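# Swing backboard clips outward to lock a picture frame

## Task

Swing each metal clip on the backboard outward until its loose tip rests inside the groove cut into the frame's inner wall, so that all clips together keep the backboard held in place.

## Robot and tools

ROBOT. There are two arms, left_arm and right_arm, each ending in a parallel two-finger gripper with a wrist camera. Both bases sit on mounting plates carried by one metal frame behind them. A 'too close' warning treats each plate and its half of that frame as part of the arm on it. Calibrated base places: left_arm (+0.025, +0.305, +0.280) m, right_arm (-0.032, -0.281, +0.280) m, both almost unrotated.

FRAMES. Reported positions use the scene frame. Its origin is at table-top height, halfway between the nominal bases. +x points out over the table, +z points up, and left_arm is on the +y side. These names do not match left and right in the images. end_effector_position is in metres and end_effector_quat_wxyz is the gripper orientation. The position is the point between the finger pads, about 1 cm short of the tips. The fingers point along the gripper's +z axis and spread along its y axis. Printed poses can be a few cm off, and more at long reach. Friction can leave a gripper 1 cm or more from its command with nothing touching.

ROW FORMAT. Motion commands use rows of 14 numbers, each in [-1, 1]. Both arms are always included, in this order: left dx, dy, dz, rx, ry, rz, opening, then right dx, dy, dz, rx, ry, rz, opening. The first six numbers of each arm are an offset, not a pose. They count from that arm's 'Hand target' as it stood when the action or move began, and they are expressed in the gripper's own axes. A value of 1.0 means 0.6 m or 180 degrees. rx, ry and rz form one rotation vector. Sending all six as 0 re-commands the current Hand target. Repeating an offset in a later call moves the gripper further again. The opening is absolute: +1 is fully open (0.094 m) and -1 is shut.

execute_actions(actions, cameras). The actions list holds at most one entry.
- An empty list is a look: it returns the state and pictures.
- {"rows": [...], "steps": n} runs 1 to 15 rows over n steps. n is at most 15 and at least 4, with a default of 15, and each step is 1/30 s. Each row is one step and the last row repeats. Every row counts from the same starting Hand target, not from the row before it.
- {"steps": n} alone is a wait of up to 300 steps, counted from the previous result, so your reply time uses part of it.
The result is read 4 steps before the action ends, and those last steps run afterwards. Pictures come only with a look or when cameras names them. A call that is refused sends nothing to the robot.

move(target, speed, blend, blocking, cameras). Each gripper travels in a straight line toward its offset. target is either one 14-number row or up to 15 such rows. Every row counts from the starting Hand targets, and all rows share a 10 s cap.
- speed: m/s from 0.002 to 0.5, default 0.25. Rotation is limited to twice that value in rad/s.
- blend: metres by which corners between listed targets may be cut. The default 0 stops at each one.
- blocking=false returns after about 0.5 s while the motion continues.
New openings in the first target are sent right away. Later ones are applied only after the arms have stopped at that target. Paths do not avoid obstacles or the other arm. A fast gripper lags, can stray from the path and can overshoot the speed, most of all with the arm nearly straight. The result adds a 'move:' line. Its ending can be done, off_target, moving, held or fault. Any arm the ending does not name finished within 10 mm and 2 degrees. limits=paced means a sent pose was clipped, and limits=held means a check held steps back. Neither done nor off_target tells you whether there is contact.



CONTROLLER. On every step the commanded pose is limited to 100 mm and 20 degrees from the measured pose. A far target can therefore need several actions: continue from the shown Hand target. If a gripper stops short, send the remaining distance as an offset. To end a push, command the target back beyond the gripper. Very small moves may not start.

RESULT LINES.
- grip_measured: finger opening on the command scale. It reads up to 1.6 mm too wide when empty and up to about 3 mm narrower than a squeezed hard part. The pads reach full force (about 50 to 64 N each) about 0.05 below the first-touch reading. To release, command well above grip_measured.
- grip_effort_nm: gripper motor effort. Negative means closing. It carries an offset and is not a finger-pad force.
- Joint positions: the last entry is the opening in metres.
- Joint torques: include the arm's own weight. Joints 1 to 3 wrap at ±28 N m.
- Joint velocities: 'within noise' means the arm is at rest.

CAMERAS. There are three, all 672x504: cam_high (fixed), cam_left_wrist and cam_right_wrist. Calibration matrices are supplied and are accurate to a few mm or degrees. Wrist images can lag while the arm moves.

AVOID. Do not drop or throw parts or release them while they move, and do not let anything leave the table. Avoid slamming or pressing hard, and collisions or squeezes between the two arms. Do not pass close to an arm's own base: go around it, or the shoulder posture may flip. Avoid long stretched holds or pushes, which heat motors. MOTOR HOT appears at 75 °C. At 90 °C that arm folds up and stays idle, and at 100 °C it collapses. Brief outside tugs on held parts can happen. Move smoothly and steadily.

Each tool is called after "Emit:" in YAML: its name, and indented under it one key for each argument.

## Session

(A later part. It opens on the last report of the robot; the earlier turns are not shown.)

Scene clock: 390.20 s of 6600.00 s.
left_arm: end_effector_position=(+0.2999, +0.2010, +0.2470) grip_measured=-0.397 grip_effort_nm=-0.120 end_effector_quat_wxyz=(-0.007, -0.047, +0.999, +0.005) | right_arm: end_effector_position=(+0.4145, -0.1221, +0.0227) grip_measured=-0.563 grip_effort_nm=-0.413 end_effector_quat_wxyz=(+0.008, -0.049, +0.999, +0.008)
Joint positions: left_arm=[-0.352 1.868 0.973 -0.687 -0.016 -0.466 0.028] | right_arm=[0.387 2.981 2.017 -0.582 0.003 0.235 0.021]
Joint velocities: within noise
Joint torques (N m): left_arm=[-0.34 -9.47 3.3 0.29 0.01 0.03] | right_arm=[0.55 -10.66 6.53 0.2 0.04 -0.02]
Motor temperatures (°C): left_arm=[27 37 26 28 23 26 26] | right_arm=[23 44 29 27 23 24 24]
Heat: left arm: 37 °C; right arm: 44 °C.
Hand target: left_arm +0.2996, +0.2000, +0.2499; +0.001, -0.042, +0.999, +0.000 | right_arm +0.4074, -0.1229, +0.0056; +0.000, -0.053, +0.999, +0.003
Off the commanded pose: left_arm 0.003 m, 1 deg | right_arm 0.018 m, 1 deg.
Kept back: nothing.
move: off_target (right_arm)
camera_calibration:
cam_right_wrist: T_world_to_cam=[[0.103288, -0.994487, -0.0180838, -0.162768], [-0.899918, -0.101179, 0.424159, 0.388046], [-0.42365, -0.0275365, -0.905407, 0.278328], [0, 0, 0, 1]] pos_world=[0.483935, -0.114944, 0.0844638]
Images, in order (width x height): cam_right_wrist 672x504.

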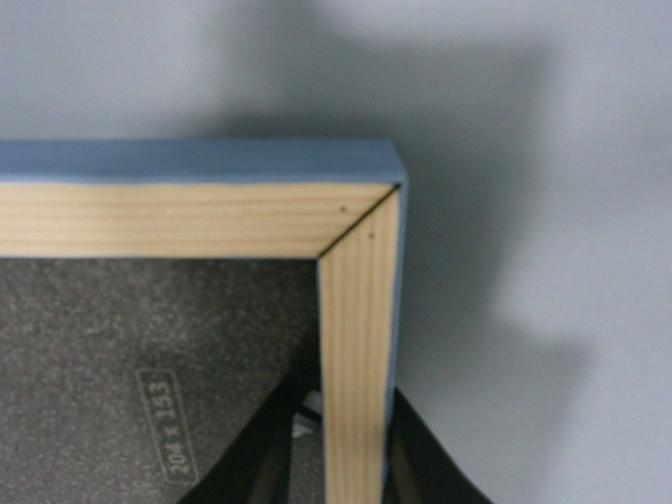

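Emit:
move:
  target: [0,0,0,0,0,0,-0.4,0,0,0,0,0,0,-0.62]
  speed: 0.05
  cameras: ["cam_right_wrist"]

Emit:
zoom_image:
  camera: "cam_right_wrist"
  region: [260, 370, 380, 460]

Emit:
move:
  target: [0,0,0,0,0,0,-0.4,0,0,0,0,0,0,-0.645]
  speed: 0.05
  cameras: ["cam_right_wrist"]

Emit:
zoom_image:
  camera: "cam_right_wrist"
  region: [260, 370, 380, 460]

Scene clock: 391.13 s of 6600.00 s.
left_arm: end_effector_position=(+0.2999, +0.2010, +0.2470) grip_measured=-0.397 grip_effort_nm=-0.120 end_effector_quat_wxyz=(-0.007, -0.047, +0.999, +0.005) | right_arm: end_effector_position=(+0.4159, -0.1220, +0.0232) grip_measured=-0.616 grip_effort_nm=-0.252 end_effector_quat_wxyz=(+0.010, -0.049, +0.999, +0.008)
Joint positions: left_arm=[-0.352 1.868 0.973 -0.687 -0.016 -0.466 0.028] | right_arm=[0.387 2.981 2.019 -0.581 0.004 0.235 0.018]
Joint velocities: within noise
Joint torques (N m): left_arm=[-0.34 -9.48 3.3 0.29 0.02 0.03] | right_arm=[0.46 -10.74 6.13 0.19 0.05 -0.06]
Motor temperatures (°C): left_arm=[27 37 26 28 23 26 26] | right_arm=[23 44 29 27 23 24 24]
Heat: left arm: 37 °C; right arm: 44 °C.
Hand target: left_arm +0.2996, +0.2000, +0.2499; +0.001, -0.042, +0.999, +0.000 | right_arm +0.4074, -0.1229, +0.0056; +0.000, -0.053, +0.999, +0.003
Off the commanded pose: left_arm 0.003 m, 1 deg | right_arm 0.020 m, 1 deg.
Kept back: nothing.
move: off_target (right_arm)
camera_calibration:
cam_right_wrist: T_world_to_cam=[[0.102912, -0.994525, -0.0181231, -0.162624], [-0.901437, -0.10095, 0.420976, 0.389775], [-0.4205, -0.0269865, -0.906891, 0.278157], [0, 0, 0, 1]] pos_world=[0.485058, -0.11488, 0.0852251]
Images, in order (width x height): cam_right_wrist 672x504.

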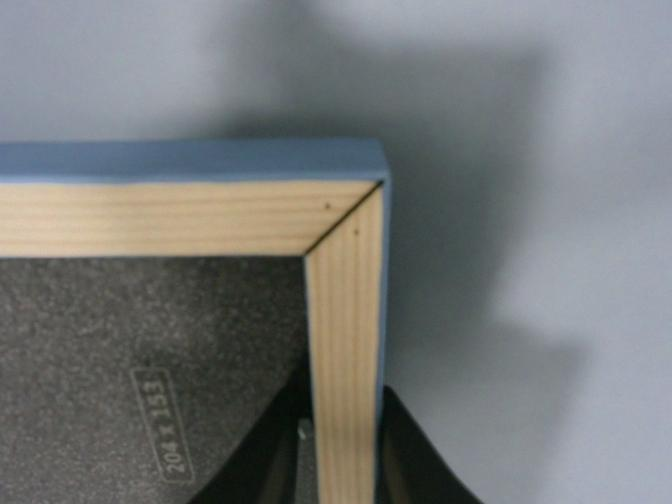

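Scaled by 4.200 from the camera's 672x504 image, which has a finer 960x720 frame.

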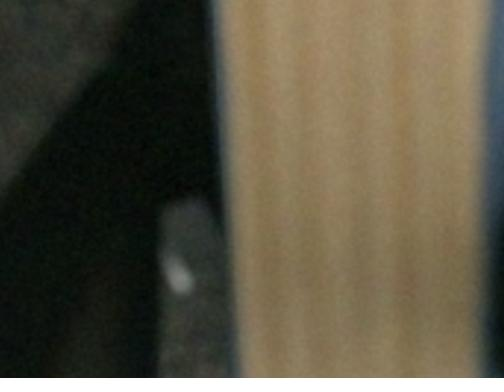

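Scene clock: 391.83 s of 6600.00 s.
left_arm: end_effector_position=(+0.2999, +0.2010, +0.2470) grip_measured=-0.397 grip_effort_nm=-0.120 end_effector_quat_wxyz=(-0.007, -0.047, +0.999, +0.005) | right_arm: end_effector_position=(+0.4159, -0.1221, +0.0232) grip_measured=-0.640 grip_effort_nm=-0.330 end_effector_quat_wxyz=(+0.010, -0.050, +0.999, +0.007)
Joint positions: left_arm=[-0.352 1.868 0.973 -0.687 -0.016 -0.466 0.028] | right_arm=[0.387 2.981 2.019 -0.581 0.005 0.233 0.017]
Joint velocities: within noise
Joint torques (N m): left_arm=[-0.34 -9.48 3.3 0.29 0.01 0.03] | right_arm=[0.53 -10.66 6.28 0.22 0.03 -0.03]
Motor temperatures (°C): left_arm=[27 37 26 28 23 26 26] | right_arm=[23 44 29 27 23 24 24]
Heat: left arm: 37 °C; right arm: 44 °C.
Hand target: left_arm +0.2996, +0.2000, +0.2499; +0.001, -0.042, +0.999, +0.000 | right_arm +0.4074, -0.1229, +0.0056; +0.000, -0.053, +0.999, +0.003
Off the commanded pose: left_arm 0.003 m, 1 deg | right_arm 0.020 m, 1 deg.
Kept back: nothing.
move: off_target (right_arm)
camera_calibration:
cam_right_wrist: T_world_to_cam=[[0.10441, -0.994389, -0.0169782, -0.163456], [-0.901453, -0.101835, 0.420729, 0.38972], [-0.420097, -0.0286231, -0.907028, 0.277814], [0, 0, 0, 1]] pos_world=[0.48509, -0.1149, 0.0852429]
Images, in order (width x height): cam_right_wrist 672x504.

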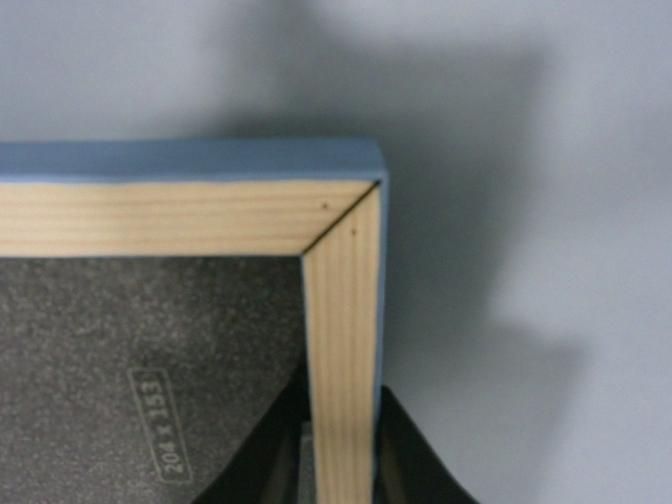

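Scaled by 4.200 from the camera's 672x504 image, which has a finer 960x720 frame.

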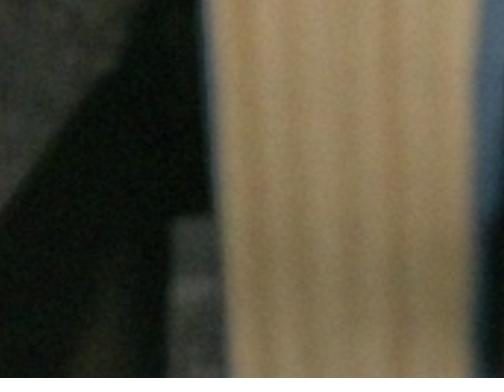

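Emit:
move:
  target:
    - [0,0,0,0,0,0,-0.4,0,0,0,0,0,0,-0.5]
    - [0,0,0,0,0,0,-0.4,0,0,-0.05,0,0,0,-0.4]
    - [0,0,0,0,0,0,-0.4,0,0,-0.15,0,0,0,-0.2]
  speed: 0.1
  cameras: ["cam_right_wrist"]

Emit:
zoom_image:
  camera: "cam_right_wrist"
  region: [240, 300, 400, 420]

Scene clock: 397.63 s of 6600.00 s.
left_arm: end_effector_position=(+0.2999, +0.2010, +0.2470) grip_measured=-0.397 grip_effort_nm=-0.120 end_effector_quat_wxyz=(-0.007, -0.047, +0.999, +0.005) | right_arm: end_effector_position=(+0.4101, -0.1253, +0.0875) grip_measured=-0.202 grip_effort_nm=0.037 end_effector_quat_wxyz=(+0.001, -0.050, +0.999, +0.004)
Joint positions: left_arm=[-0.352 1.868 0.973 -0.687 -0.016 -0.466 0.028] | right_arm=[0.387 2.782 1.89 -0.67 0.006 0.233 0.038]
Joint velocities: within noise
Joint torques (N m): left_arm=[-0.35 -9.48 3.3 0.29 0.01 0.03] | right_arm=[0.65 -16.24 3.96 -0.01 0.03 -0.01]
Motor temperatures (°C): left_arm=[27 37 26 28 23 26 26] | right_arm=[23 46 29 27 23 24 24]
Heat: left arm: 37 °C; right arm: 46 °C.
Hand target: left_arm +0.2996, +0.2000, +0.2499; +0.001, -0.042, +0.999, +0.000 | right_arm +0.4075, -0.1234, +0.0957; +0.000, -0.053, +0.999, +0.003
Off the commanded pose: left_arm 0.003 m, 1 deg | right_arm 0.009 m, 0 deg.
Kept back: nothing.
move: done; target 2's new opening was sent with right_arm's hand 0.012 m and 0 deg from that target
camera_calibration:
cam_right_wrist: T_world_to_cam=[[0.104386, -0.994472, -0.0113336, -0.165427], [-0.89423, -0.0988391, 0.436559, 0.353096], [-0.435266, -0.0354358, -0.899604, 0.338278], [0, 0, 0, 1]] pos_world=[0.480258, -0.117626, 0.148295]
Images, in order (width x height): cam_right_wrist 672x504.

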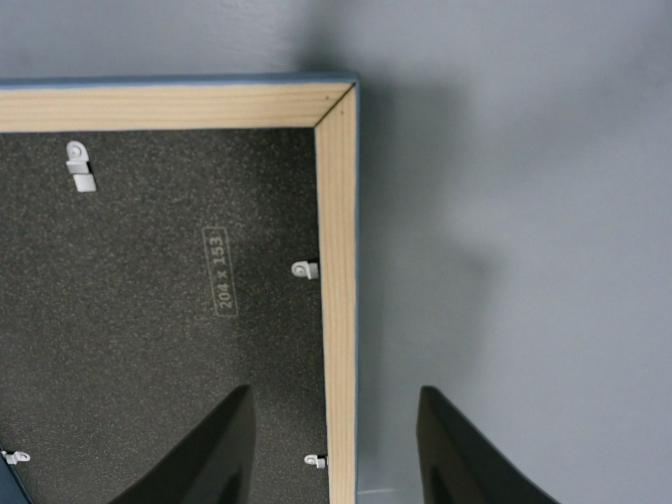

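Scaled by 3.150 from the camera's 672x504 image, which has a finer 960x720 frame.

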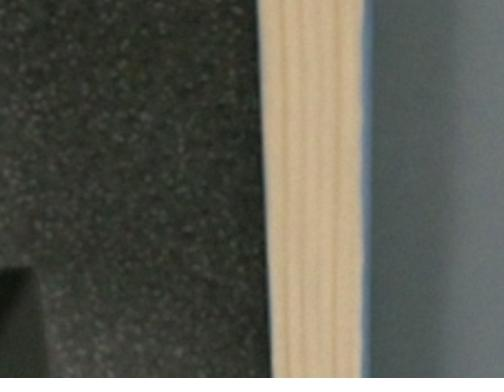

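Emit:
zoom_image:
  camera: "cam_right_wrist"
  region: [260, 235, 350, 303]

Emit:
zoom_image:
  camera: "cam_right_wrist"
  region: [0, 300, 340, 504]

Scaled by 5.600 from the camera's 672x504 image, which has a finer 960x720 frame.

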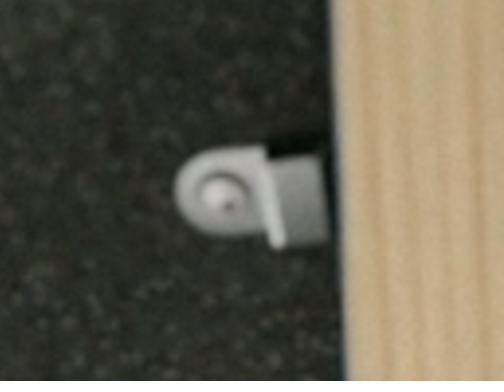

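Scaled by 1.482 from the camera's 672x504 image, which has a finer 960x720 frame.

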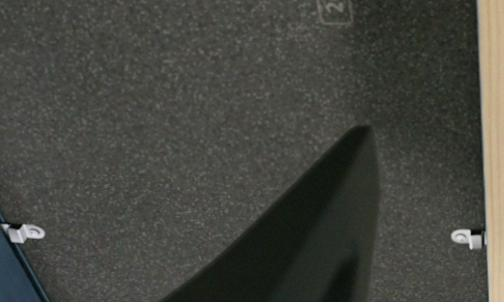

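Emit:
execute_actions:
  actions: []
  cameras: ["cam_high","cam_left_wrist"]

Emit:
zoom_image:
  camera: "cam_high"
  region: [230, 180, 430, 330]

Scene clock: 398.17 s of 6600.00 s.
left_arm: end_effector_position=(+0.2999, +0.2010, +0.2470) grip_measured=-0.397 grip_effort_nm=-0.120 end_effector_quat_wxyz=(-0.007, -0.047, +0.999, +0.005) | right_arm: end_effector_position=(+0.4101, -0.1253, +0.0875) grip_measured=-0.202 grip_effort_nm=0.046 end_effector_quat_wxyz=(+0.001, -0.050, +0.999, +0.004)
Joint positions: left_arm=[-0.352 1.868 0.973 -0.687 -0.016 -0.466 0.028] | right_arm=[0.387 2.782 1.89 -0.67 0.006 0.233 0.038]
Joint velocities: within noise
Joint torques (N m): left_arm=[-0.34 -9.48 3.32 0.29 0.01 0.03] | right_arm=[0.59 -15.99 4 0.01 0.05 -0.03]
Motor temperatures (°C): left_arm=[27 37 26 28 23 26 26] | right_arm=[23 46 29 27 23 24 24]
Heat: left arm: 37 °C; right arm: 46 °C.
Hand target: left_arm +0.2996, +0.2000, +0.2499; +0.001, -0.042, +0.999, +0.000 | right_arm +0.4075, -0.1234, +0.0957; +0.000, -0.053, +0.999, +0.003
Off the commanded pose: left_arm 0.003 m, 1 deg | right_arm 0.009 m, 0 deg.
Steps of this call (1-16: nothing new was sent). Readings (end_effector_position of left_arm | right_arm):
1: (+0.2999, +0.2010, +0.2470) | (+0.4101, -0.1253, +0.0875)
2: (+0.2999, +0.2010, +0.2470) | (+0.4101, -0.1253, +0.0875)
4: (+0.2999, +0.2010, +0.2470) | (+0.4101, -0.1253, +0.0875)
8: (+0.2999, +0.2010, +0.2470) | (+0.4101, -0.1253, +0.0875)
16: the state above
camera_calibration:
cam_left_wrist: T_world_to_cam=[[0.0969982, -0.995281, -0.00266678, 0.1725], [-0.90132, -0.0889768, 0.423918, 0.226058], [-0.422154, -0.0387156, -0.905697, 0.44172], [0, 0, 0, 1]] pos_world=[0.373492, 0.208901, 0.304694]
Images, in order (width x height): cam_high 672x504, cam_left_wrist 672x504.

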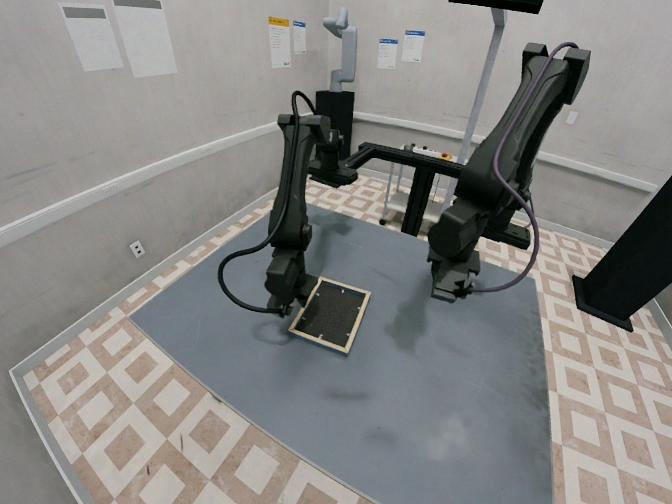

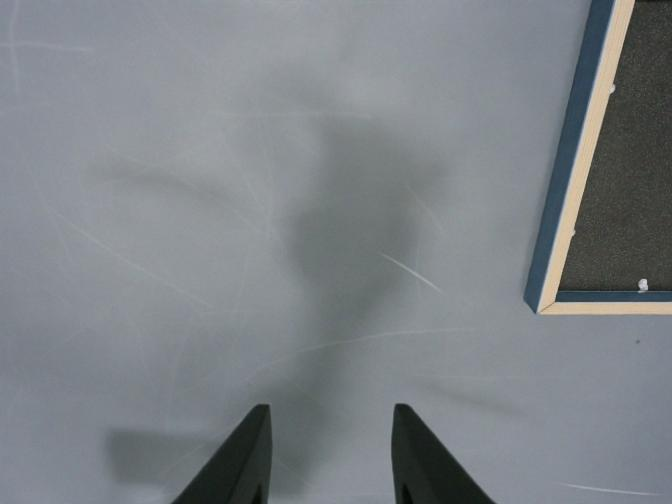

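Scaled by 2.520 from the camera's 672x504 image, which has a finer 960x720 frame.

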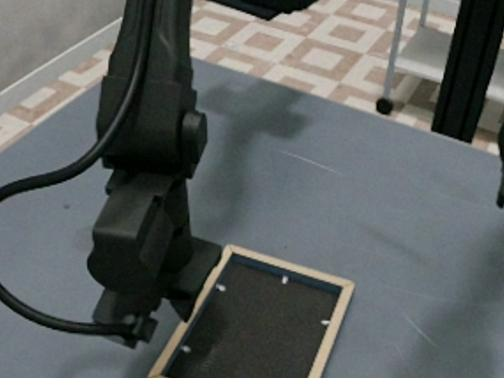

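Emit:
zoom_image:
  camera: "cam_left_wrist"
  region: [600, 260, 672, 314]

Emit:
zoom_image:
  camera: "cam_high"
  region: [315, 272, 375, 317]

Scaled by 7.000 from the camera's 672x504 image, which has a finer 960x720 frame.

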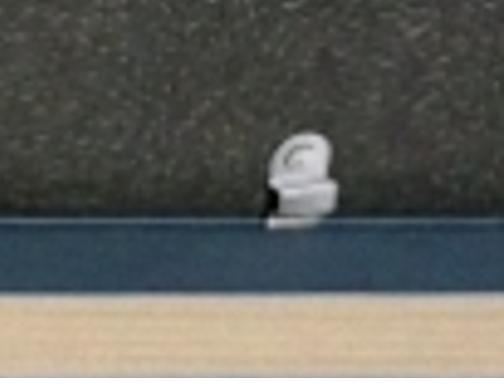

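Scaled by 8.400 from the camera's 672x504 image, which has a finer 960x720 frame.

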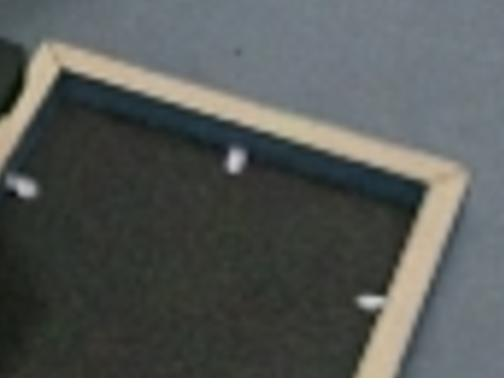

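Emit:
move:
  target: [0,0,0,0,0,0,-0.4,0.269,0.126,-0.02,0,0,-0.504,-0.3]
  speed: 0.25
  cameras: ["cam_right_wrist"]

Emit:
zoom_image:
  camera: "cam_right_wrist"
  region: [240, 300, 440, 450]

Scene clock: 402.33 s of 6600.00 s.
left_arm: end_effector_position=(+0.2999, +0.2010, +0.2470) grip_measured=-0.397 grip_effort_nm=-0.120 end_effector_quat_wxyz=(-0.007, -0.047, +0.999, +0.005) | right_arm: end_effector_position=(+0.2359, -0.0689, +0.1012) grip_measured=-0.299 grip_effort_nm=-0.120 end_effector_quat_wxyz=(+0.010, +0.744, -0.668, -0.005)
Joint positions: left_arm=[-0.352 1.868 0.973 -0.687 -0.016 -0.466 0.028] | right_arm=[0.717 2.441 1.152 -0.304 0.007 -1.014 0.033]
Joint velocities: within noise
Joint torques (N m): left_arm=[-0.34 -9.47 3.32 0.29 0.01 0.03] | right_arm=[0.28 -12.86 2.54 0.18 0.03 -0.09]
Motor temperatures (°C): left_arm=[27 37 26 28 23 26 26] | right_arm=[23 47 29 27 23 24 24]
Heat: left arm: 37 °C; right arm: 47 °C.
Hand target: left_arm +0.2996, +0.2000, +0.2499; +0.001, -0.042, +0.999, +0.000 | right_arm +0.2391, -0.0654, +0.1081; -0.002, +0.748, -0.664, -0.002
Off the commanded pose: left_arm 0.003 m, 1 deg | right_arm 0.008 m, 2 deg.
Kept back: nothing.
move: done
camera_calibration:
cam_right_wrist: T_world_to_cam=[[0.99346, 0.111111, -0.026309, -0.222995], [0.111186, -0.888909, 0.444386, -0.0954767], [0.02599, -0.444404, -0.895449, 0.139418], [0, 0, 0, 1]] pos_world=[0.228529, 0.00186533, 0.161404]
Images, in order (width x height): cam_right_wrist 672x504.

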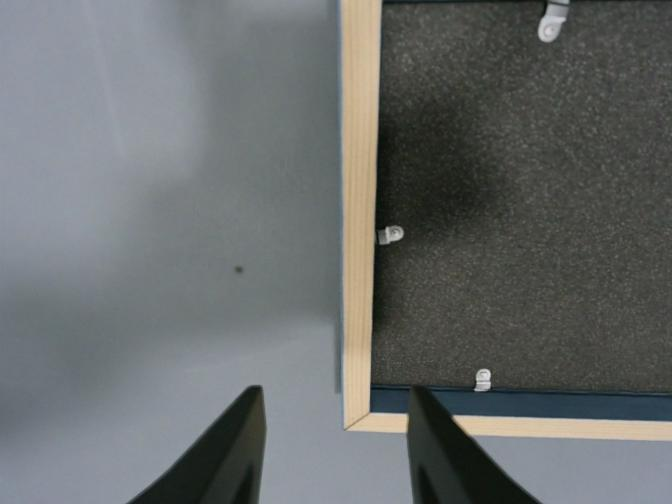

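Scaled by 2.520 from the camera's 672x504 image, which has a finer 960x720 frame.

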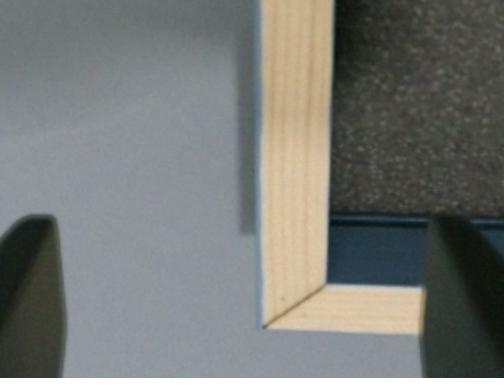

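Emit:
zoom_image:
  camera: "cam_right_wrist"
  region: [345, 203, 425, 263]

Emit:
zoom_image:
  camera: "cam_right_wrist"
  region: [440, 350, 520, 410]

Emit:
zoom_image:
  camera: "cam_right_wrist"
  region: [510, 0, 590, 60]

Scaled by 6.300 from the camera's 672x504 image, which has a finer 960x720 frame.

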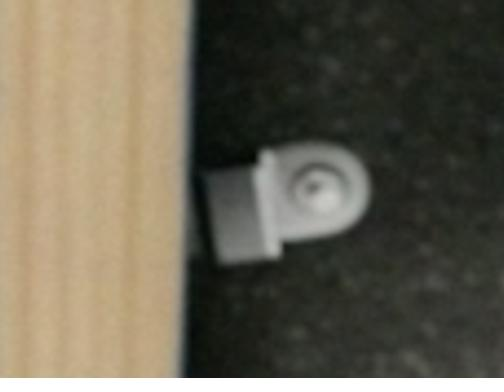

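Scaled by 6.300 from the camera's 672x504 image, which has a finer 960x720 frame.

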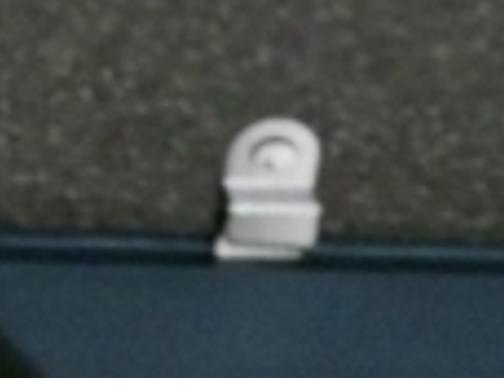

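Scaled by 6.300 from the camera's 672x504 image, which has a finer 960x720 frame.

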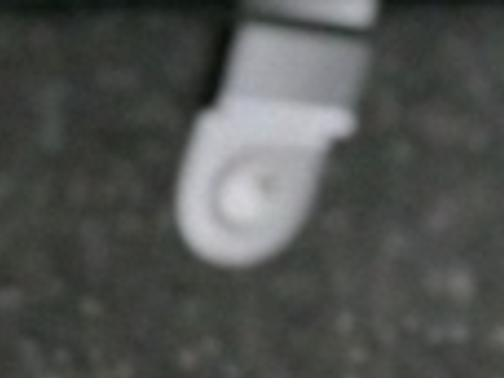

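Emit:
move:
  target:
    - [0,0,0,0,0,0,-0.4,-0.0025,-0.0212,0.0885,0,0,0,-0.3]
    - [0,0,0,0,0,0,-0.4,0.01,0.0005,0.0885,0,0,0,-0.3]
  speed: 0.1
  cameras: ["cam_right_wrist"]

Scene clock: 405.47 s of 6600.00 s.
left_arm: end_effector_position=(+0.2999, +0.2010, +0.2470) grip_measured=-0.397 grip_effort_nm=-0.120 end_effector_quat_wxyz=(-0.007, -0.047, +0.999, +0.005) | right_arm: end_effector_position=(+0.2412, -0.0667, +0.0586) grip_measured=-0.299 grip_effort_nm=-0.110 end_effector_quat_wxyz=(-0.005, +0.748, -0.664, -0.003)
Joint positions: left_arm=[-0.352 1.868 0.973 -0.687 -0.016 -0.466 0.028] | right_arm=[0.711 2.584 1.187 -0.166 0.007 -1.033 0.033]
Joint velocities: within noise
Joint torques (N m): left_arm=[-0.35 -9.48 3.29 0.29 0.01 0.03] | right_arm=[-0.35 -10.19 2.29 0.2 0.07 -0.08]
Motor temperatures (°C): left_arm=[27 37 26 28 23 26 26] | right_arm=[23 47 29 27 23 24 24]
Heat: left arm: 37 °C; right arm: 47 °C.
Hand target: left_arm +0.2996, +0.2000, +0.2499; +0.001, -0.042, +0.999, +0.000 | right_arm +0.2395, -0.0711, +0.0550; -0.002, +0.748, -0.664, -0.002
Off the commanded pose: left_arm 0.003 m, 1 deg | right_arm 0.006 m, 0 deg.
Kept back: nothing.
move: done
camera_calibration:
cam_right_wrist: T_world_to_cam=[[0.992398, 0.123068, -0.000217428, -0.230112], [0.111187, -0.895839, 0.430245, -0.0748], [0.0527544, -0.426999, -0.902712, 0.0972171], [0, 0, 0, 1]] pos_world=[0.231551, 0.00282212, 0.119891]
Images, in order (width x height): cam_right_wrist 672x504.

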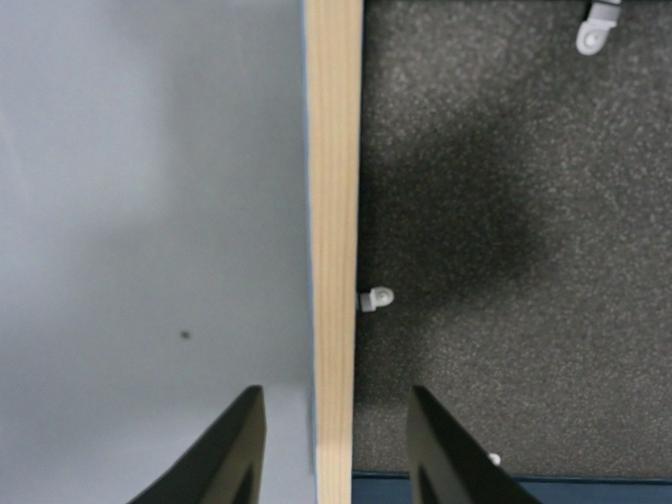

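Emit:
move:
  target: [0,0,0,0,0,0,-0.4,0,0,0.0767,0,0,0,-0.3]
  speed: 0.1
  cameras: ["cam_right_wrist"]

Emit:
zoom_image:
  camera: "cam_right_wrist"
  region: [300, 330, 440, 435]

Scene clock: 406.50 s of 6600.00 s.
left_arm: end_effector_position=(+0.2999, +0.2010, +0.2470) grip_measured=-0.397 grip_effort_nm=-0.115 end_effector_quat_wxyz=(-0.007, -0.047, +0.999, +0.005) | right_arm: end_effector_position=(+0.2377, -0.0696, +0.0207) grip_measured=-0.299 grip_effort_nm=-0.100 end_effector_quat_wxyz=(+0.001, +0.748, -0.664, -0.002)
Joint positions: left_arm=[-0.352 1.868 0.973 -0.687 -0.016 -0.466 0.028] | right_arm=[0.71 2.716 1.243 -0.101 0.01 -1.034 0.033]
Joint velocities: within noise
Joint torques (N m): left_arm=[-0.35 -9.5 3.32 0.28 0.01 0.03] | right_arm=[-0.36 -7.87 3.88 0.4 -0.02 -0.08]
Motor temperatures (°C): left_arm=[27 37 26 28 23 26 26] | right_arm=[23 47 29 27 23 24 24]
Heat: left arm: 37 °C; right arm: 47 °C.
Hand target: left_arm +0.2996, +0.2000, +0.2499; +0.001, -0.042, +0.999, +0.000 | right_arm +0.2393, -0.0709, +0.0089; -0.002, +0.748, -0.664, -0.002
Off the commanded pose: left_arm 0.003 m, 1 deg | right_arm 0.012 m, 0 deg.
Kept back: nothing.
move: off_target (right_arm)
camera_calibration:
cam_right_wrist: T_world_to_cam=[[0.992296, 0.123558, -0.00904499, -0.226084], [0.115025, -0.891724, 0.437718, -0.061514], [0.0460181, -0.435387, -0.899067, 0.0628477], [0, 0, 0, 1]] pos_world=[0.228526, 0.000444117, 0.0813852]
Images, in order (width x height): cam_right_wrist 672x504.

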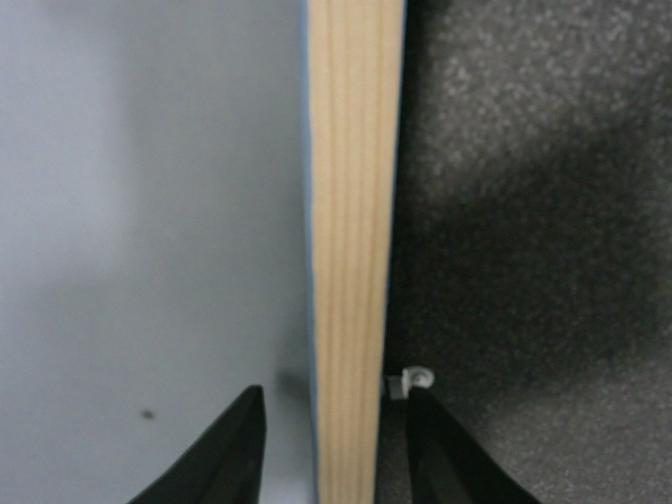

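Scaled by 3.600 from the camera's 672x504 image, which has a finer 960x720 frame.

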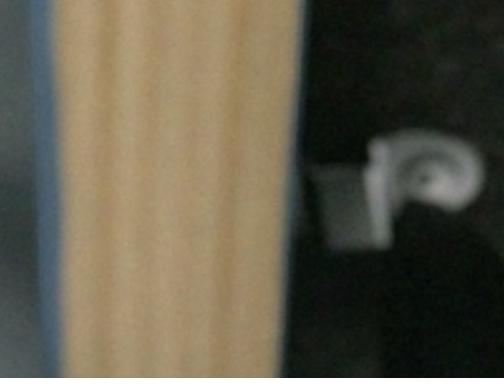

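Emit:
move:
  target:
    - [0,0,0,0,0,0,-0.4,0,0,-0.0768,0,0,0,-0.3]
    - [0,0,0,0,0,0,-0.4,-0.007,-0.0257,-0.0768,0,0,0,-0.3]
    - [0,0,0,0,0,0,-0.4,0.0055,-0.004,-0.0768,0,0,0,-0.3]
    - [0,0,0,0,0,0,-0.4,0.0055,-0.004,0.0,0,0,0,-0.3]
  speed: 0.1
  cameras: ["cam_right_wrist"]

Emit:
zoom_image:
  camera: "cam_right_wrist"
  region: [300, 330, 440, 435]

Scene clock: 408.67 s of 6600.00 s.
left_arm: end_effector_position=(+0.2999, +0.2010, +0.2470) grip_measured=-0.397 grip_effort_nm=-0.115 end_effector_quat_wxyz=(-0.007, -0.047, +0.999, +0.005) | right_arm: end_effector_position=(+0.2449, -0.0694, +0.0202) grip_measured=-0.299 grip_effort_nm=-0.095 end_effector_quat_wxyz=(-0.007, +0.748, -0.663, +0.000)
Joint positions: left_arm=[-0.352 1.868 0.973 -0.687 -0.016 -0.466 0.028] | right_arm=[0.698 2.719 1.251 -0.088 0.011 -1.046 0.033]
Joint velocities: within noise
Joint torques (N m): left_arm=[-0.34 -9.48 3.3 0.28 0.01 0.03] | right_arm=[-0.44 -8.2 3.38 0.25 0 -0.06]
Motor temperatures (°C): left_arm=[27 37 26 28 23 26 26] | right_arm=[23 46 29 27 23 24 24]
Heat: left arm: 37 °C; right arm: 46 °C.
Hand target: left_arm +0.2996, +0.2000, +0.2499; +0.001, -0.042, +0.999, +0.000 | right_arm +0.2421, -0.0738, +0.0089; -0.002, +0.748, -0.664, -0.002
Off the commanded pose: left_arm 0.003 m, 1 deg | right_arm 0.012 m, 1 deg.
Kept back: nothing.
move: off_target (right_arm)
camera_calibration:
cam_right_wrist: T_world_to_cam=[[0.992202, 0.124462, 0.00663668, -0.233435], [0.109486, -0.89579, 0.430781, -0.0607199], [0.0595609, -0.426696, -0.902432, 0.0595375], [0, 0, 0, 1]] pos_world=[0.234717, 0.0000658046, 0.0814348]
Images, in order (width x height): cam_right_wrist 672x504.

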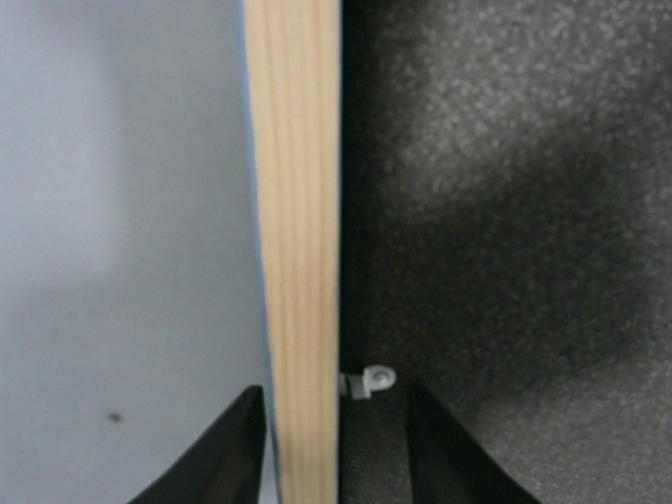

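Scaled by 3.600 from the camera's 672x504 image, which has a finer 960x720 frame.

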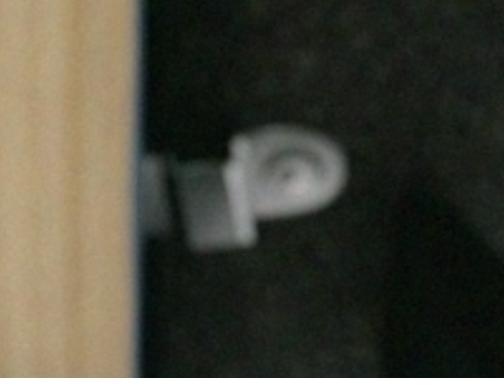

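Emit:
move:
  target:
    - [0,0,0,0,0,0,-0.4,0,0,-0.0768,0,0,0,-0.3]
    - [0,0,0,0,0,0,-0.4,-0.008,-0.0142,-0.0768,0,0,0,-0.3]
    - [0,0,0,0,0,0,-0.4,0.0045,0.0075,-0.0768,0,0,0,-0.3]
    - [0,0,0,0,0,0,-0.4,0.0045,0.0075,0.0,0,0,0,-0.3]
  speed: 0.1
  cameras: ["cam_right_wrist"]

Emit:
zoom_image:
  camera: "cam_right_wrist"
  region: [300, 330, 440, 435]

Scene clock: 410.63 s of 6600.00 s.
left_arm: end_effector_position=(+0.2999, +0.2010, +0.2470) grip_measured=-0.397 grip_effort_nm=-0.120 end_effector_quat_wxyz=(-0.007, -0.047, +0.999, +0.005) | right_arm: end_effector_position=(+0.2411, -0.0727, +0.0201) grip_measured=-0.299 grip_effort_nm=-0.095 end_effector_quat_wxyz=(-0.007, +0.749, -0.663, +0.001)
Joint positions: left_arm=[-0.352 1.868 0.973 -0.687 -0.016 -0.466 0.028] | right_arm=[0.698 2.713 1.225 -0.068 0.012 -1.047 0.033]
Joint velocities: within noise
Joint torques (N m): left_arm=[-0.34 -9.47 3.3 0.28 0.01 0.04] | right_arm=[-0.27 -7.99 3.37 0.28 -0.04 -0.06]
Motor temperatures (°C): left_arm=[27 37 26 28 23 26 26] | right_arm=[23 46 29 27 23 24 24]
Heat: left arm: 37 °C; right arm: 46 °C.
Hand target: left_arm +0.2996, +0.2000, +0.2499; +0.001, -0.042, +0.999, +0.000 | right_arm +0.2380, -0.0770, +0.0089; -0.002, +0.748, -0.664, -0.002
Off the commanded pose: left_arm 0.003 m, 1 deg | right_arm 0.012 m, 1 deg.
Kept back: nothing.
move: off_target (right_arm)
camera_calibration:
cam_right_wrist: T_world_to_cam=[[0.992149, 0.124817, 0.00786949, -0.229228], [0.109243, -0.89555, 0.431342, -0.0631386], [0.0608864, -0.427096, -0.902154, 0.0579172], [0, 0, 0, 1]] pos_world=[0.2308, -0.00319598, 0.0812884]
Images, in order (width x height): cam_right_wrist 672x504.

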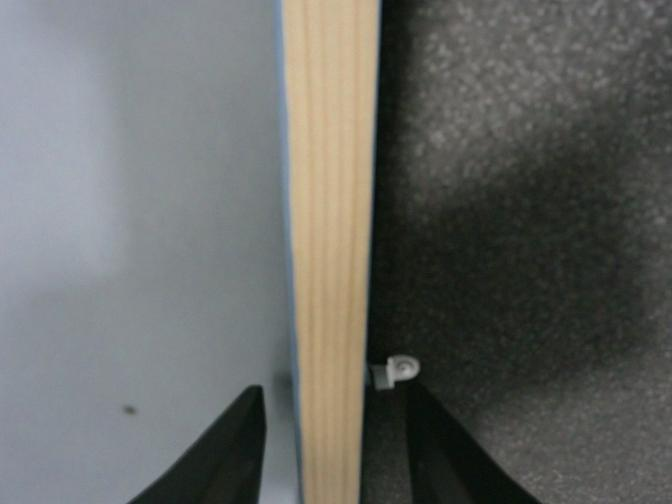

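Scaled by 3.600 from the camera's 672x504 image, which has a finer 960x720 frame.

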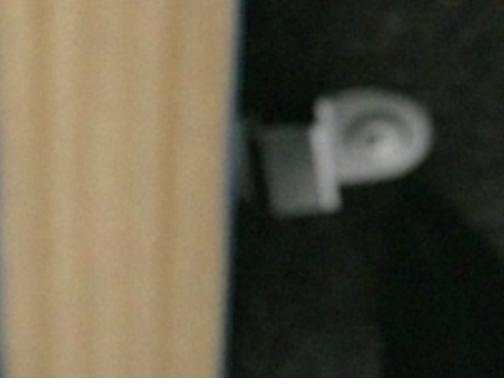

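Emit:
move:
  target: [0,0,0,0,0,0,-0.4,0,0,0,0,0,0,-0.58]
  speed: 0.05
  cameras: ["cam_right_wrist"]

Emit:
zoom_image:
  camera: "cam_right_wrist"
  region: [300, 330, 440, 435]

Emit:
move:
  target: [0,0,0,0,0,0,-0.4,0,0,0,0,0,0,-0.645]
  speed: 0.05
  cameras: ["cam_right_wrist"]

Emit:
zoom_image:
  camera: "cam_right_wrist"
  region: [300, 330, 440, 435]

Scene clock: 411.63 s of 6600.00 s.
left_arm: end_effector_position=(+0.2999, +0.2010, +0.2470) grip_measured=-0.397 grip_effort_nm=-0.120 end_effector_quat_wxyz=(-0.007, -0.047, +0.999, +0.005) | right_arm: end_effector_position=(+0.2421, -0.0719, +0.0201) grip_measured=-0.579 grip_effort_nm=-0.115 end_effector_quat_wxyz=(-0.010, +0.748, -0.663, +0.001)
Joint positions: left_arm=[-0.352 1.868 0.973 -0.687 -0.016 -0.466 0.028] | right_arm=[0.698 2.713 1.225 -0.063 0.012 -1.047 0.02]
Joint velocities: within noise
Joint torques (N m): left_arm=[-0.35 -9.46 3.29 0.29 0.02 0.03] | right_arm=[-0.29 -8.34 3.44 0.23 -0.02 -0.07]
Motor temperatures (°C): left_arm=[27 37 26 28 23 26 26] | right_arm=[23 46 29 27 23 24 24]
Heat: left arm: 37 °C; right arm: 46 °C.
Hand target: left_arm +0.2996, +0.2000, +0.2499; +0.001, -0.042, +0.999, +0.000 | right_arm +0.2379, -0.0770, +0.0089; -0.002, +0.748, -0.664, -0.002
Off the commanded pose: left_arm 0.003 m, 1 deg | right_arm 0.013 m, 1 deg.
Kept back: nothing.
move: off_target (right_arm)
camera_calibration:
cam_right_wrist: T_world_to_cam=[[0.992114, 0.124712, 0.0125046, -0.230473], [0.107342, -0.896938, 0.428928, -0.0621404], [0.0647082, -0.424203, -0.903252, 0.0575174], [0, 0, 0, 1]] pos_world=[0.231604, -0.00259428, 0.0814885]
Images, in order (width x height): cam_right_wrist 672x504.

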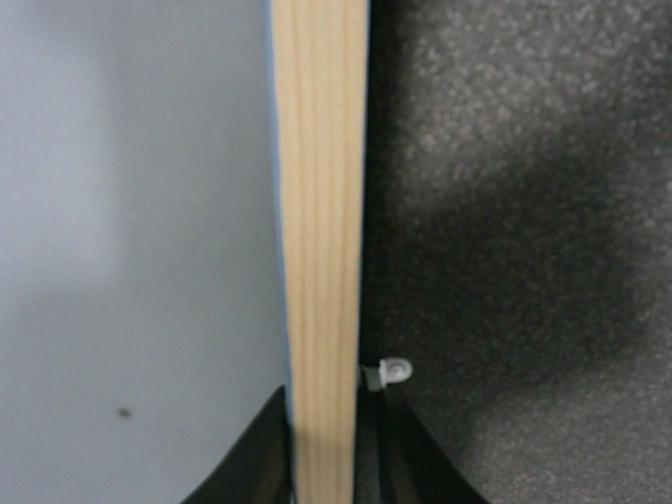

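Scaled by 3.600 from the camera's 672x504 image, which has a finer 960x720 frame.

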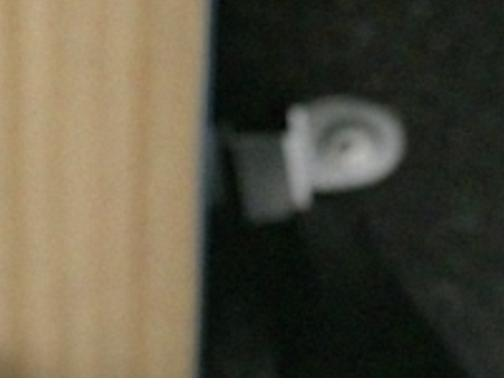

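Scene clock: 412.33 s of 6600.00 s.
left_arm: end_effector_position=(+0.2999, +0.2010, +0.2470) grip_measured=-0.397 grip_effort_nm=-0.115 end_effector_quat_wxyz=(-0.007, -0.047, +0.999, +0.005) | right_arm: end_effector_position=(+0.2421, -0.0719, +0.0201) grip_measured=-0.641 grip_effort_nm=-0.271 end_effector_quat_wxyz=(-0.010, +0.748, -0.663, +0.001)
Joint positions: left_arm=[-0.352 1.868 0.973 -0.687 -0.016 -0.466 0.028] | right_arm=[0.698 2.713 1.225 -0.063 0.012 -1.047 0.017]
Joint velocities: within noise
Joint torques (N m): left_arm=[-0.35 -9.48 3.3 0.29 0.01 0.03] | right_arm=[-0.29 -8.12 3.44 0.22 -0.03 -0.07]
Motor temperatures (°C): left_arm=[27 37 26 28 23 26 26] | right_arm=[23 45 29 27 23 24 24]
Heat: left arm: 37 °C; right arm: 45 °C.
Hand target: left_arm +0.2996, +0.2000, +0.2499; +0.001, -0.042, +0.999, +0.000 | right_arm +0.2379, -0.0770, +0.0089; -0.002, +0.748, -0.664, -0.002
Off the commanded pose: left_arm 0.003 m, 1 deg | right_arm 0.013 m, 1 deg.
Kept back: nothing.
move: off_target (right_arm)
camera_calibration:
cam_right_wrist: T_world_to_cam=[[0.992114, 0.124712, 0.0125046, -0.230473], [0.107342, -0.896938, 0.428928, -0.0621404], [0.0647082, -0.424203, -0.903252, 0.0575174], [0, 0, 0, 1]] pos_world=[0.231604, -0.00259428, 0.0814885]
Images, in order (width x height): cam_right_wrist 672x504.

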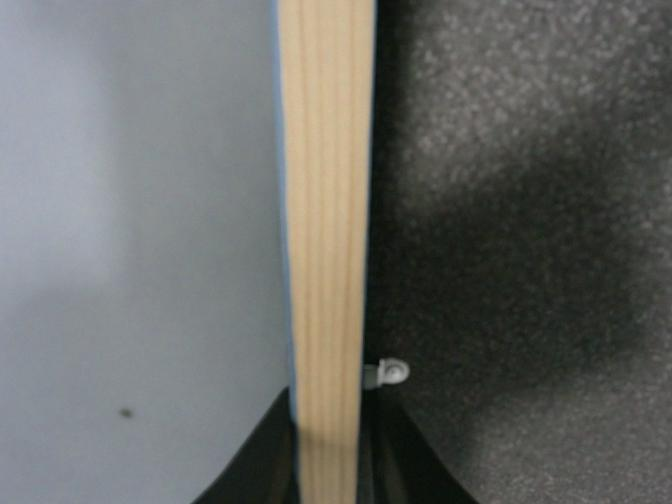

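Scaled by 3.600 from the camera's 672x504 image, which has a finer 960x720 frame.

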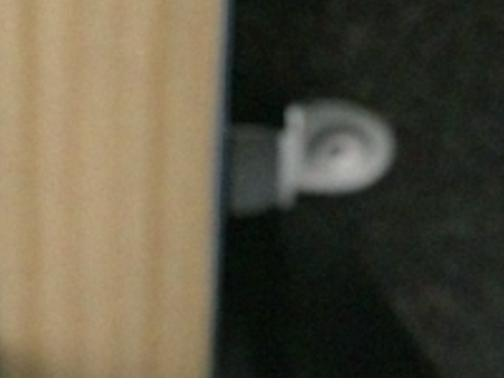

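Emit:
move:
  target:
    - [0,0,0,0,0,0,-0.4,0,0,0,0,0,0,-0.5]
    - [0,0,0,0,0,0,-0.4,0,0,-0.05,0,0,0,-0.4]
    - [0,0,0,0,0,0,-0.4,0,0,-0.165,0,0,0,-0.2]
  speed: 0.1
  cameras: ["cam_right_wrist"]

Emit:
zoom_image:
  camera: "cam_right_wrist"
  region: [345, 203, 425, 263]

Scene clock: 416.30 s of 6600.00 s.
left_arm: end_effector_position=(+0.2999, +0.2010, +0.2470) grip_measured=-0.397 grip_effort_nm=-0.115 end_effector_quat_wxyz=(-0.007, -0.047, +0.999, +0.005) | right_arm: end_effector_position=(+0.2418, -0.0738, +0.1037) grip_measured=-0.202 grip_effort_nm=0.042 end_effector_quat_wxyz=(-0.007, +0.748, -0.663, +0.001)
Joint positions: left_arm=[-0.352 1.868 0.973 -0.687 -0.016 -0.466 0.028] | right_arm=[0.698 2.418 1.113 -0.25 0.012 -1.047 0.038]
Joint velocities: within noise
Joint torques (N m): left_arm=[-0.35 -9.48 3.3 0.28 0.01 0.03] | right_arm=[-0.03 -12.14 2.29 -0.01 -0.03 -0.02]
Motor temperatures (°C): left_arm=[27 37 26 28 23 26 26] | right_arm=[23 45 29 27 23 24 24]
Heat: left arm: 37 °C; right arm: 45 °C.
Hand target: left_arm +0.2996, +0.2000, +0.2499; +0.001, -0.042, +0.999, +0.000 | right_arm +0.2381, -0.0776, +0.1079; -0.002, +0.748, -0.664, -0.002
Off the commanded pose: left_arm 0.003 m, 1 deg | right_arm 0.007 m, 1 deg.
Kept back: nothing.
move: done
camera_calibration:
cam_right_wrist: T_world_to_cam=[[0.992193, 0.124429, 0.00838545, -0.230603], [0.108663, -0.895559, 0.43147, -0.100124], [0.0611969, -0.427191, -0.902088, 0.132679], [0, 0, 0, 1]] pos_world=[0.231563, -0.00429453, 0.164822]
Images, in order (width x height): cam_right_wrist 672x504.

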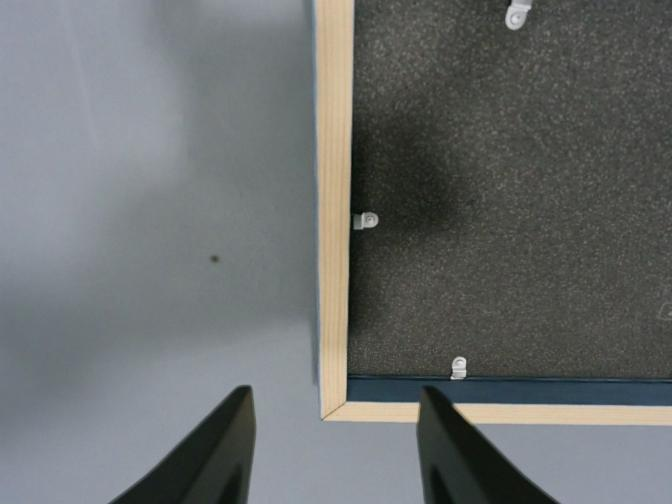

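Scaled by 6.300 from the camera's 672x504 image, which has a finer 960x720 frame.

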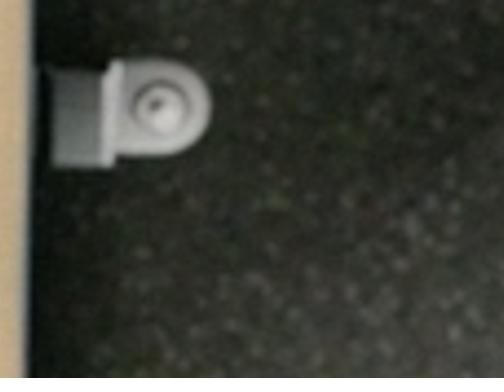

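Emit:
move:
  target:
    - [0,0,0,0,0,0,-0.2,0,0,-0.235,0,0,0,-0.2]
    - [0,0,0,0,0,0,-0.2,0.283,0.017,-0.235,0,0,0,-0.2]
    - [-0.0465,-0.238,0.083,0,0,0,-0.2,0.283,0.017,-0.235,0,0,0,-0.2]
  speed: 0.3

Scene clock: 420.20 s of 6600.00 s.
left_arm: end_effector_position=(+0.3358, +0.0611, +0.2002) grip_measured=-0.203 grip_effort_nm=0.168 end_effector_quat_wxyz=(+0.002, -0.035, +0.999, -0.002) | right_arm: end_effector_position=(+0.2497, -0.2503, +0.2452) grip_measured=-0.202 grip_effort_nm=0.051 end_effector_quat_wxyz=(+0.008, +0.746, -0.666, -0.002)
Joint positions: left_arm=[-0.65 2.276 1.398 -0.686 -0.013 -0.74 0.037] | right_arm=[0.17 1.833 0.919 -0.663 0.019 -1.567 0.038]
Joint velocities: within noise
Joint torques (N m): left_arm=[0.03 -9.87 6.32 0.1 -0.03 -0.13] | right_arm=[0.1 -9.29 3.79 0.16 -0.09 -0.06]
Motor temperatures (°C): left_arm=[27 37 26 28 23 26 26] | right_arm=[23 45 29 27 23 24 24]
Heat: left arm: 37 °C; right arm: 45 °C.
Hand target: left_arm +0.3396, +0.0601, +0.2000; +0.001, -0.042, +0.999, +0.000 | right_arm +0.2482, -0.2481, +0.2479; -0.002, +0.748, -0.664, -0.002
Off the commanded pose: left_arm 0.004 m, 1 deg | right_arm 0.004 m, 1 deg.
Kept back: nothing.
move: done
camera_calibration:
cam_left_wrist: T_world_to_cam=[[0.073644, -0.997216, 0.0116561, 0.0347507], [-0.910574, -0.0624695, 0.408599, 0.270395], [-0.406734, -0.0407046, -0.912639, 0.405372], [0, 0, 0, 1]] pos_world=[0.408534, 0.0680459, 0.25907]
cam_right_wrist: T_world_to_cam=[[0.99296, 0.117144, -0.0175491, -0.213264], [0.112635, -0.887932, 0.445971, -0.322718], [0.0366603, -0.444808, -0.894875, 0.184431], [0, 0, 0, 1]] pos_world=[0.241351, -0.179533, 0.305223]

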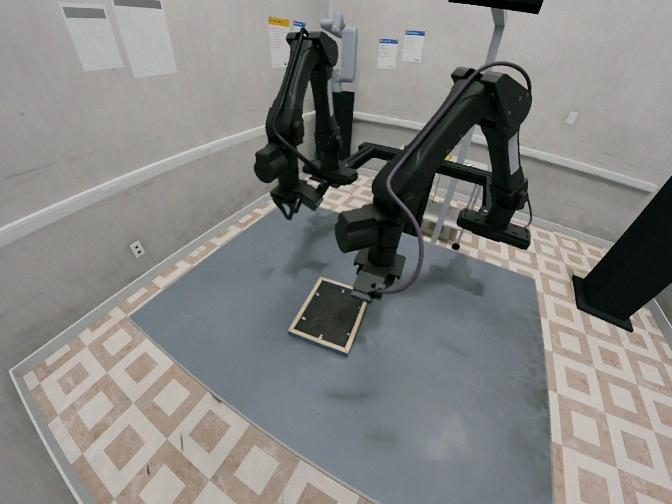

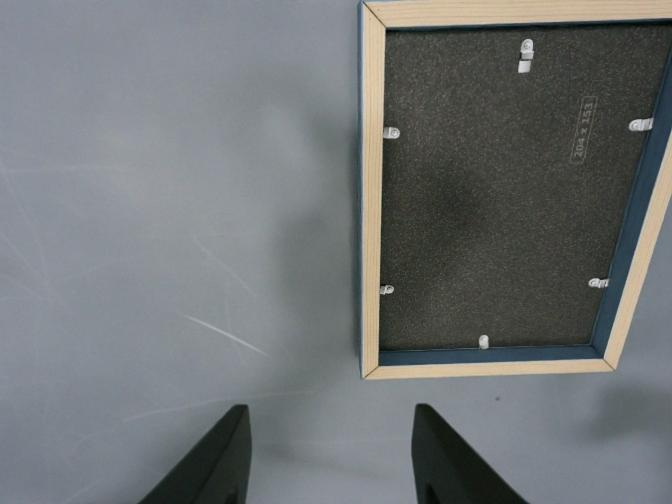

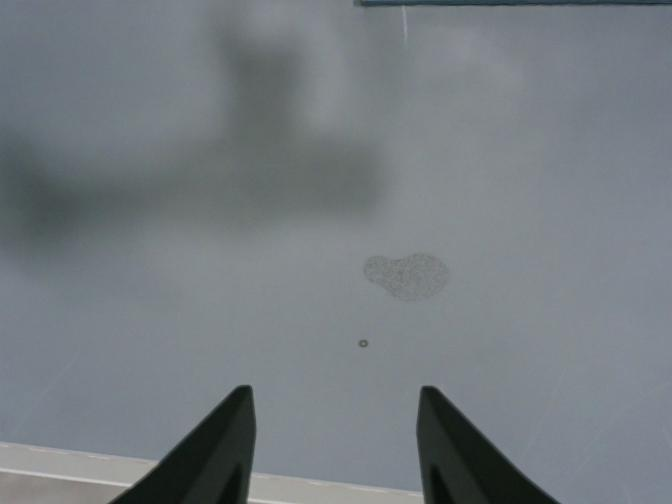

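Emit:
zoom_image:
  camera: "cam_left_wrist"
  region: [600, 90, 680, 150]

Emit:
zoom_image:
  camera: "cam_left_wrist"
  region: [560, 250, 640, 310]

Emit:
zoom_image:
  camera: "cam_left_wrist"
  region: [440, 310, 520, 370]

Emit:
zoom_image:
  camera: "cam_left_wrist"
  region: [350, 250, 430, 310]

Emit:
zoom_image:
  camera: "cam_left_wrist"
  region: [350, 100, 430, 160]

Emit:
zoom_image:
  camera: "cam_left_wrist"
  region: [490, 20, 570, 80]

Invalid region (600, 90, 680, 150): it reaches outside that camera's 672x504 image.

Scaled by 6.300 from the camera's 672x504 image, which has a finer 960x720 frame.

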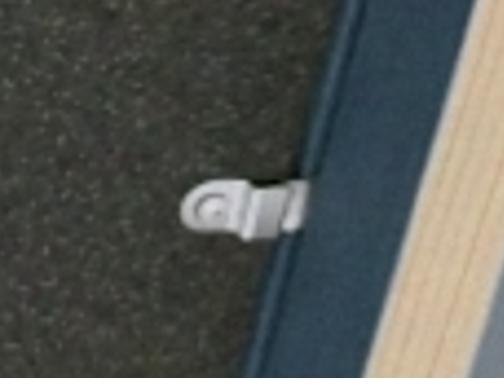

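Scaled by 6.300 from the camera's 672x504 image, which has a finer 960x720 frame.

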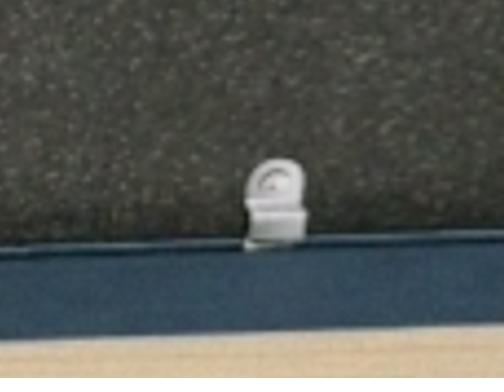

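Scaled by 6.300 from the camera's 672x504 image, which has a finer 960x720 frame.

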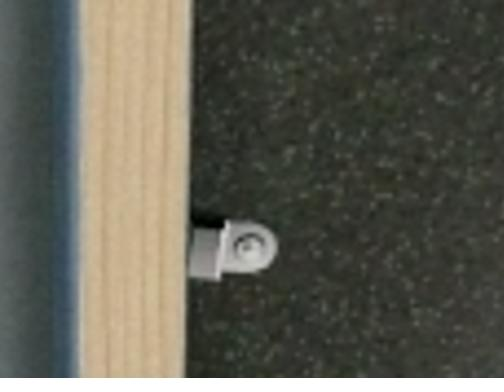

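Scaled by 6.300 from the camera's 672x504 image, which has a finer 960x720 frame.

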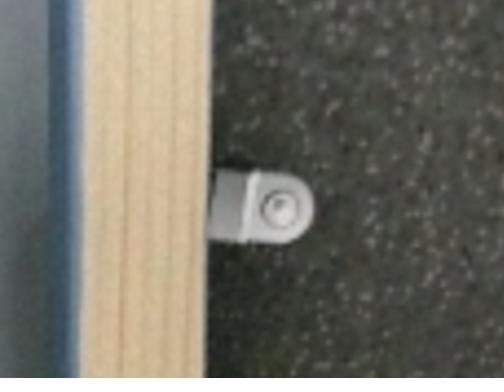

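Scaled by 6.300 from the camera's 672x504 image, which has a finer 960x720 frame.

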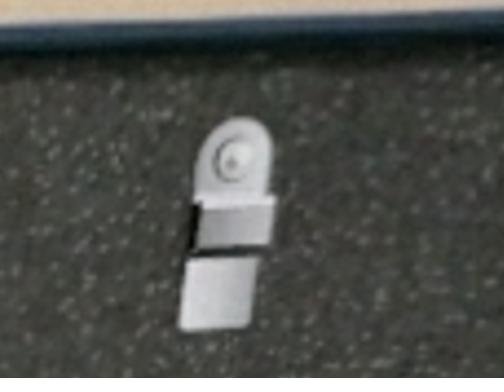

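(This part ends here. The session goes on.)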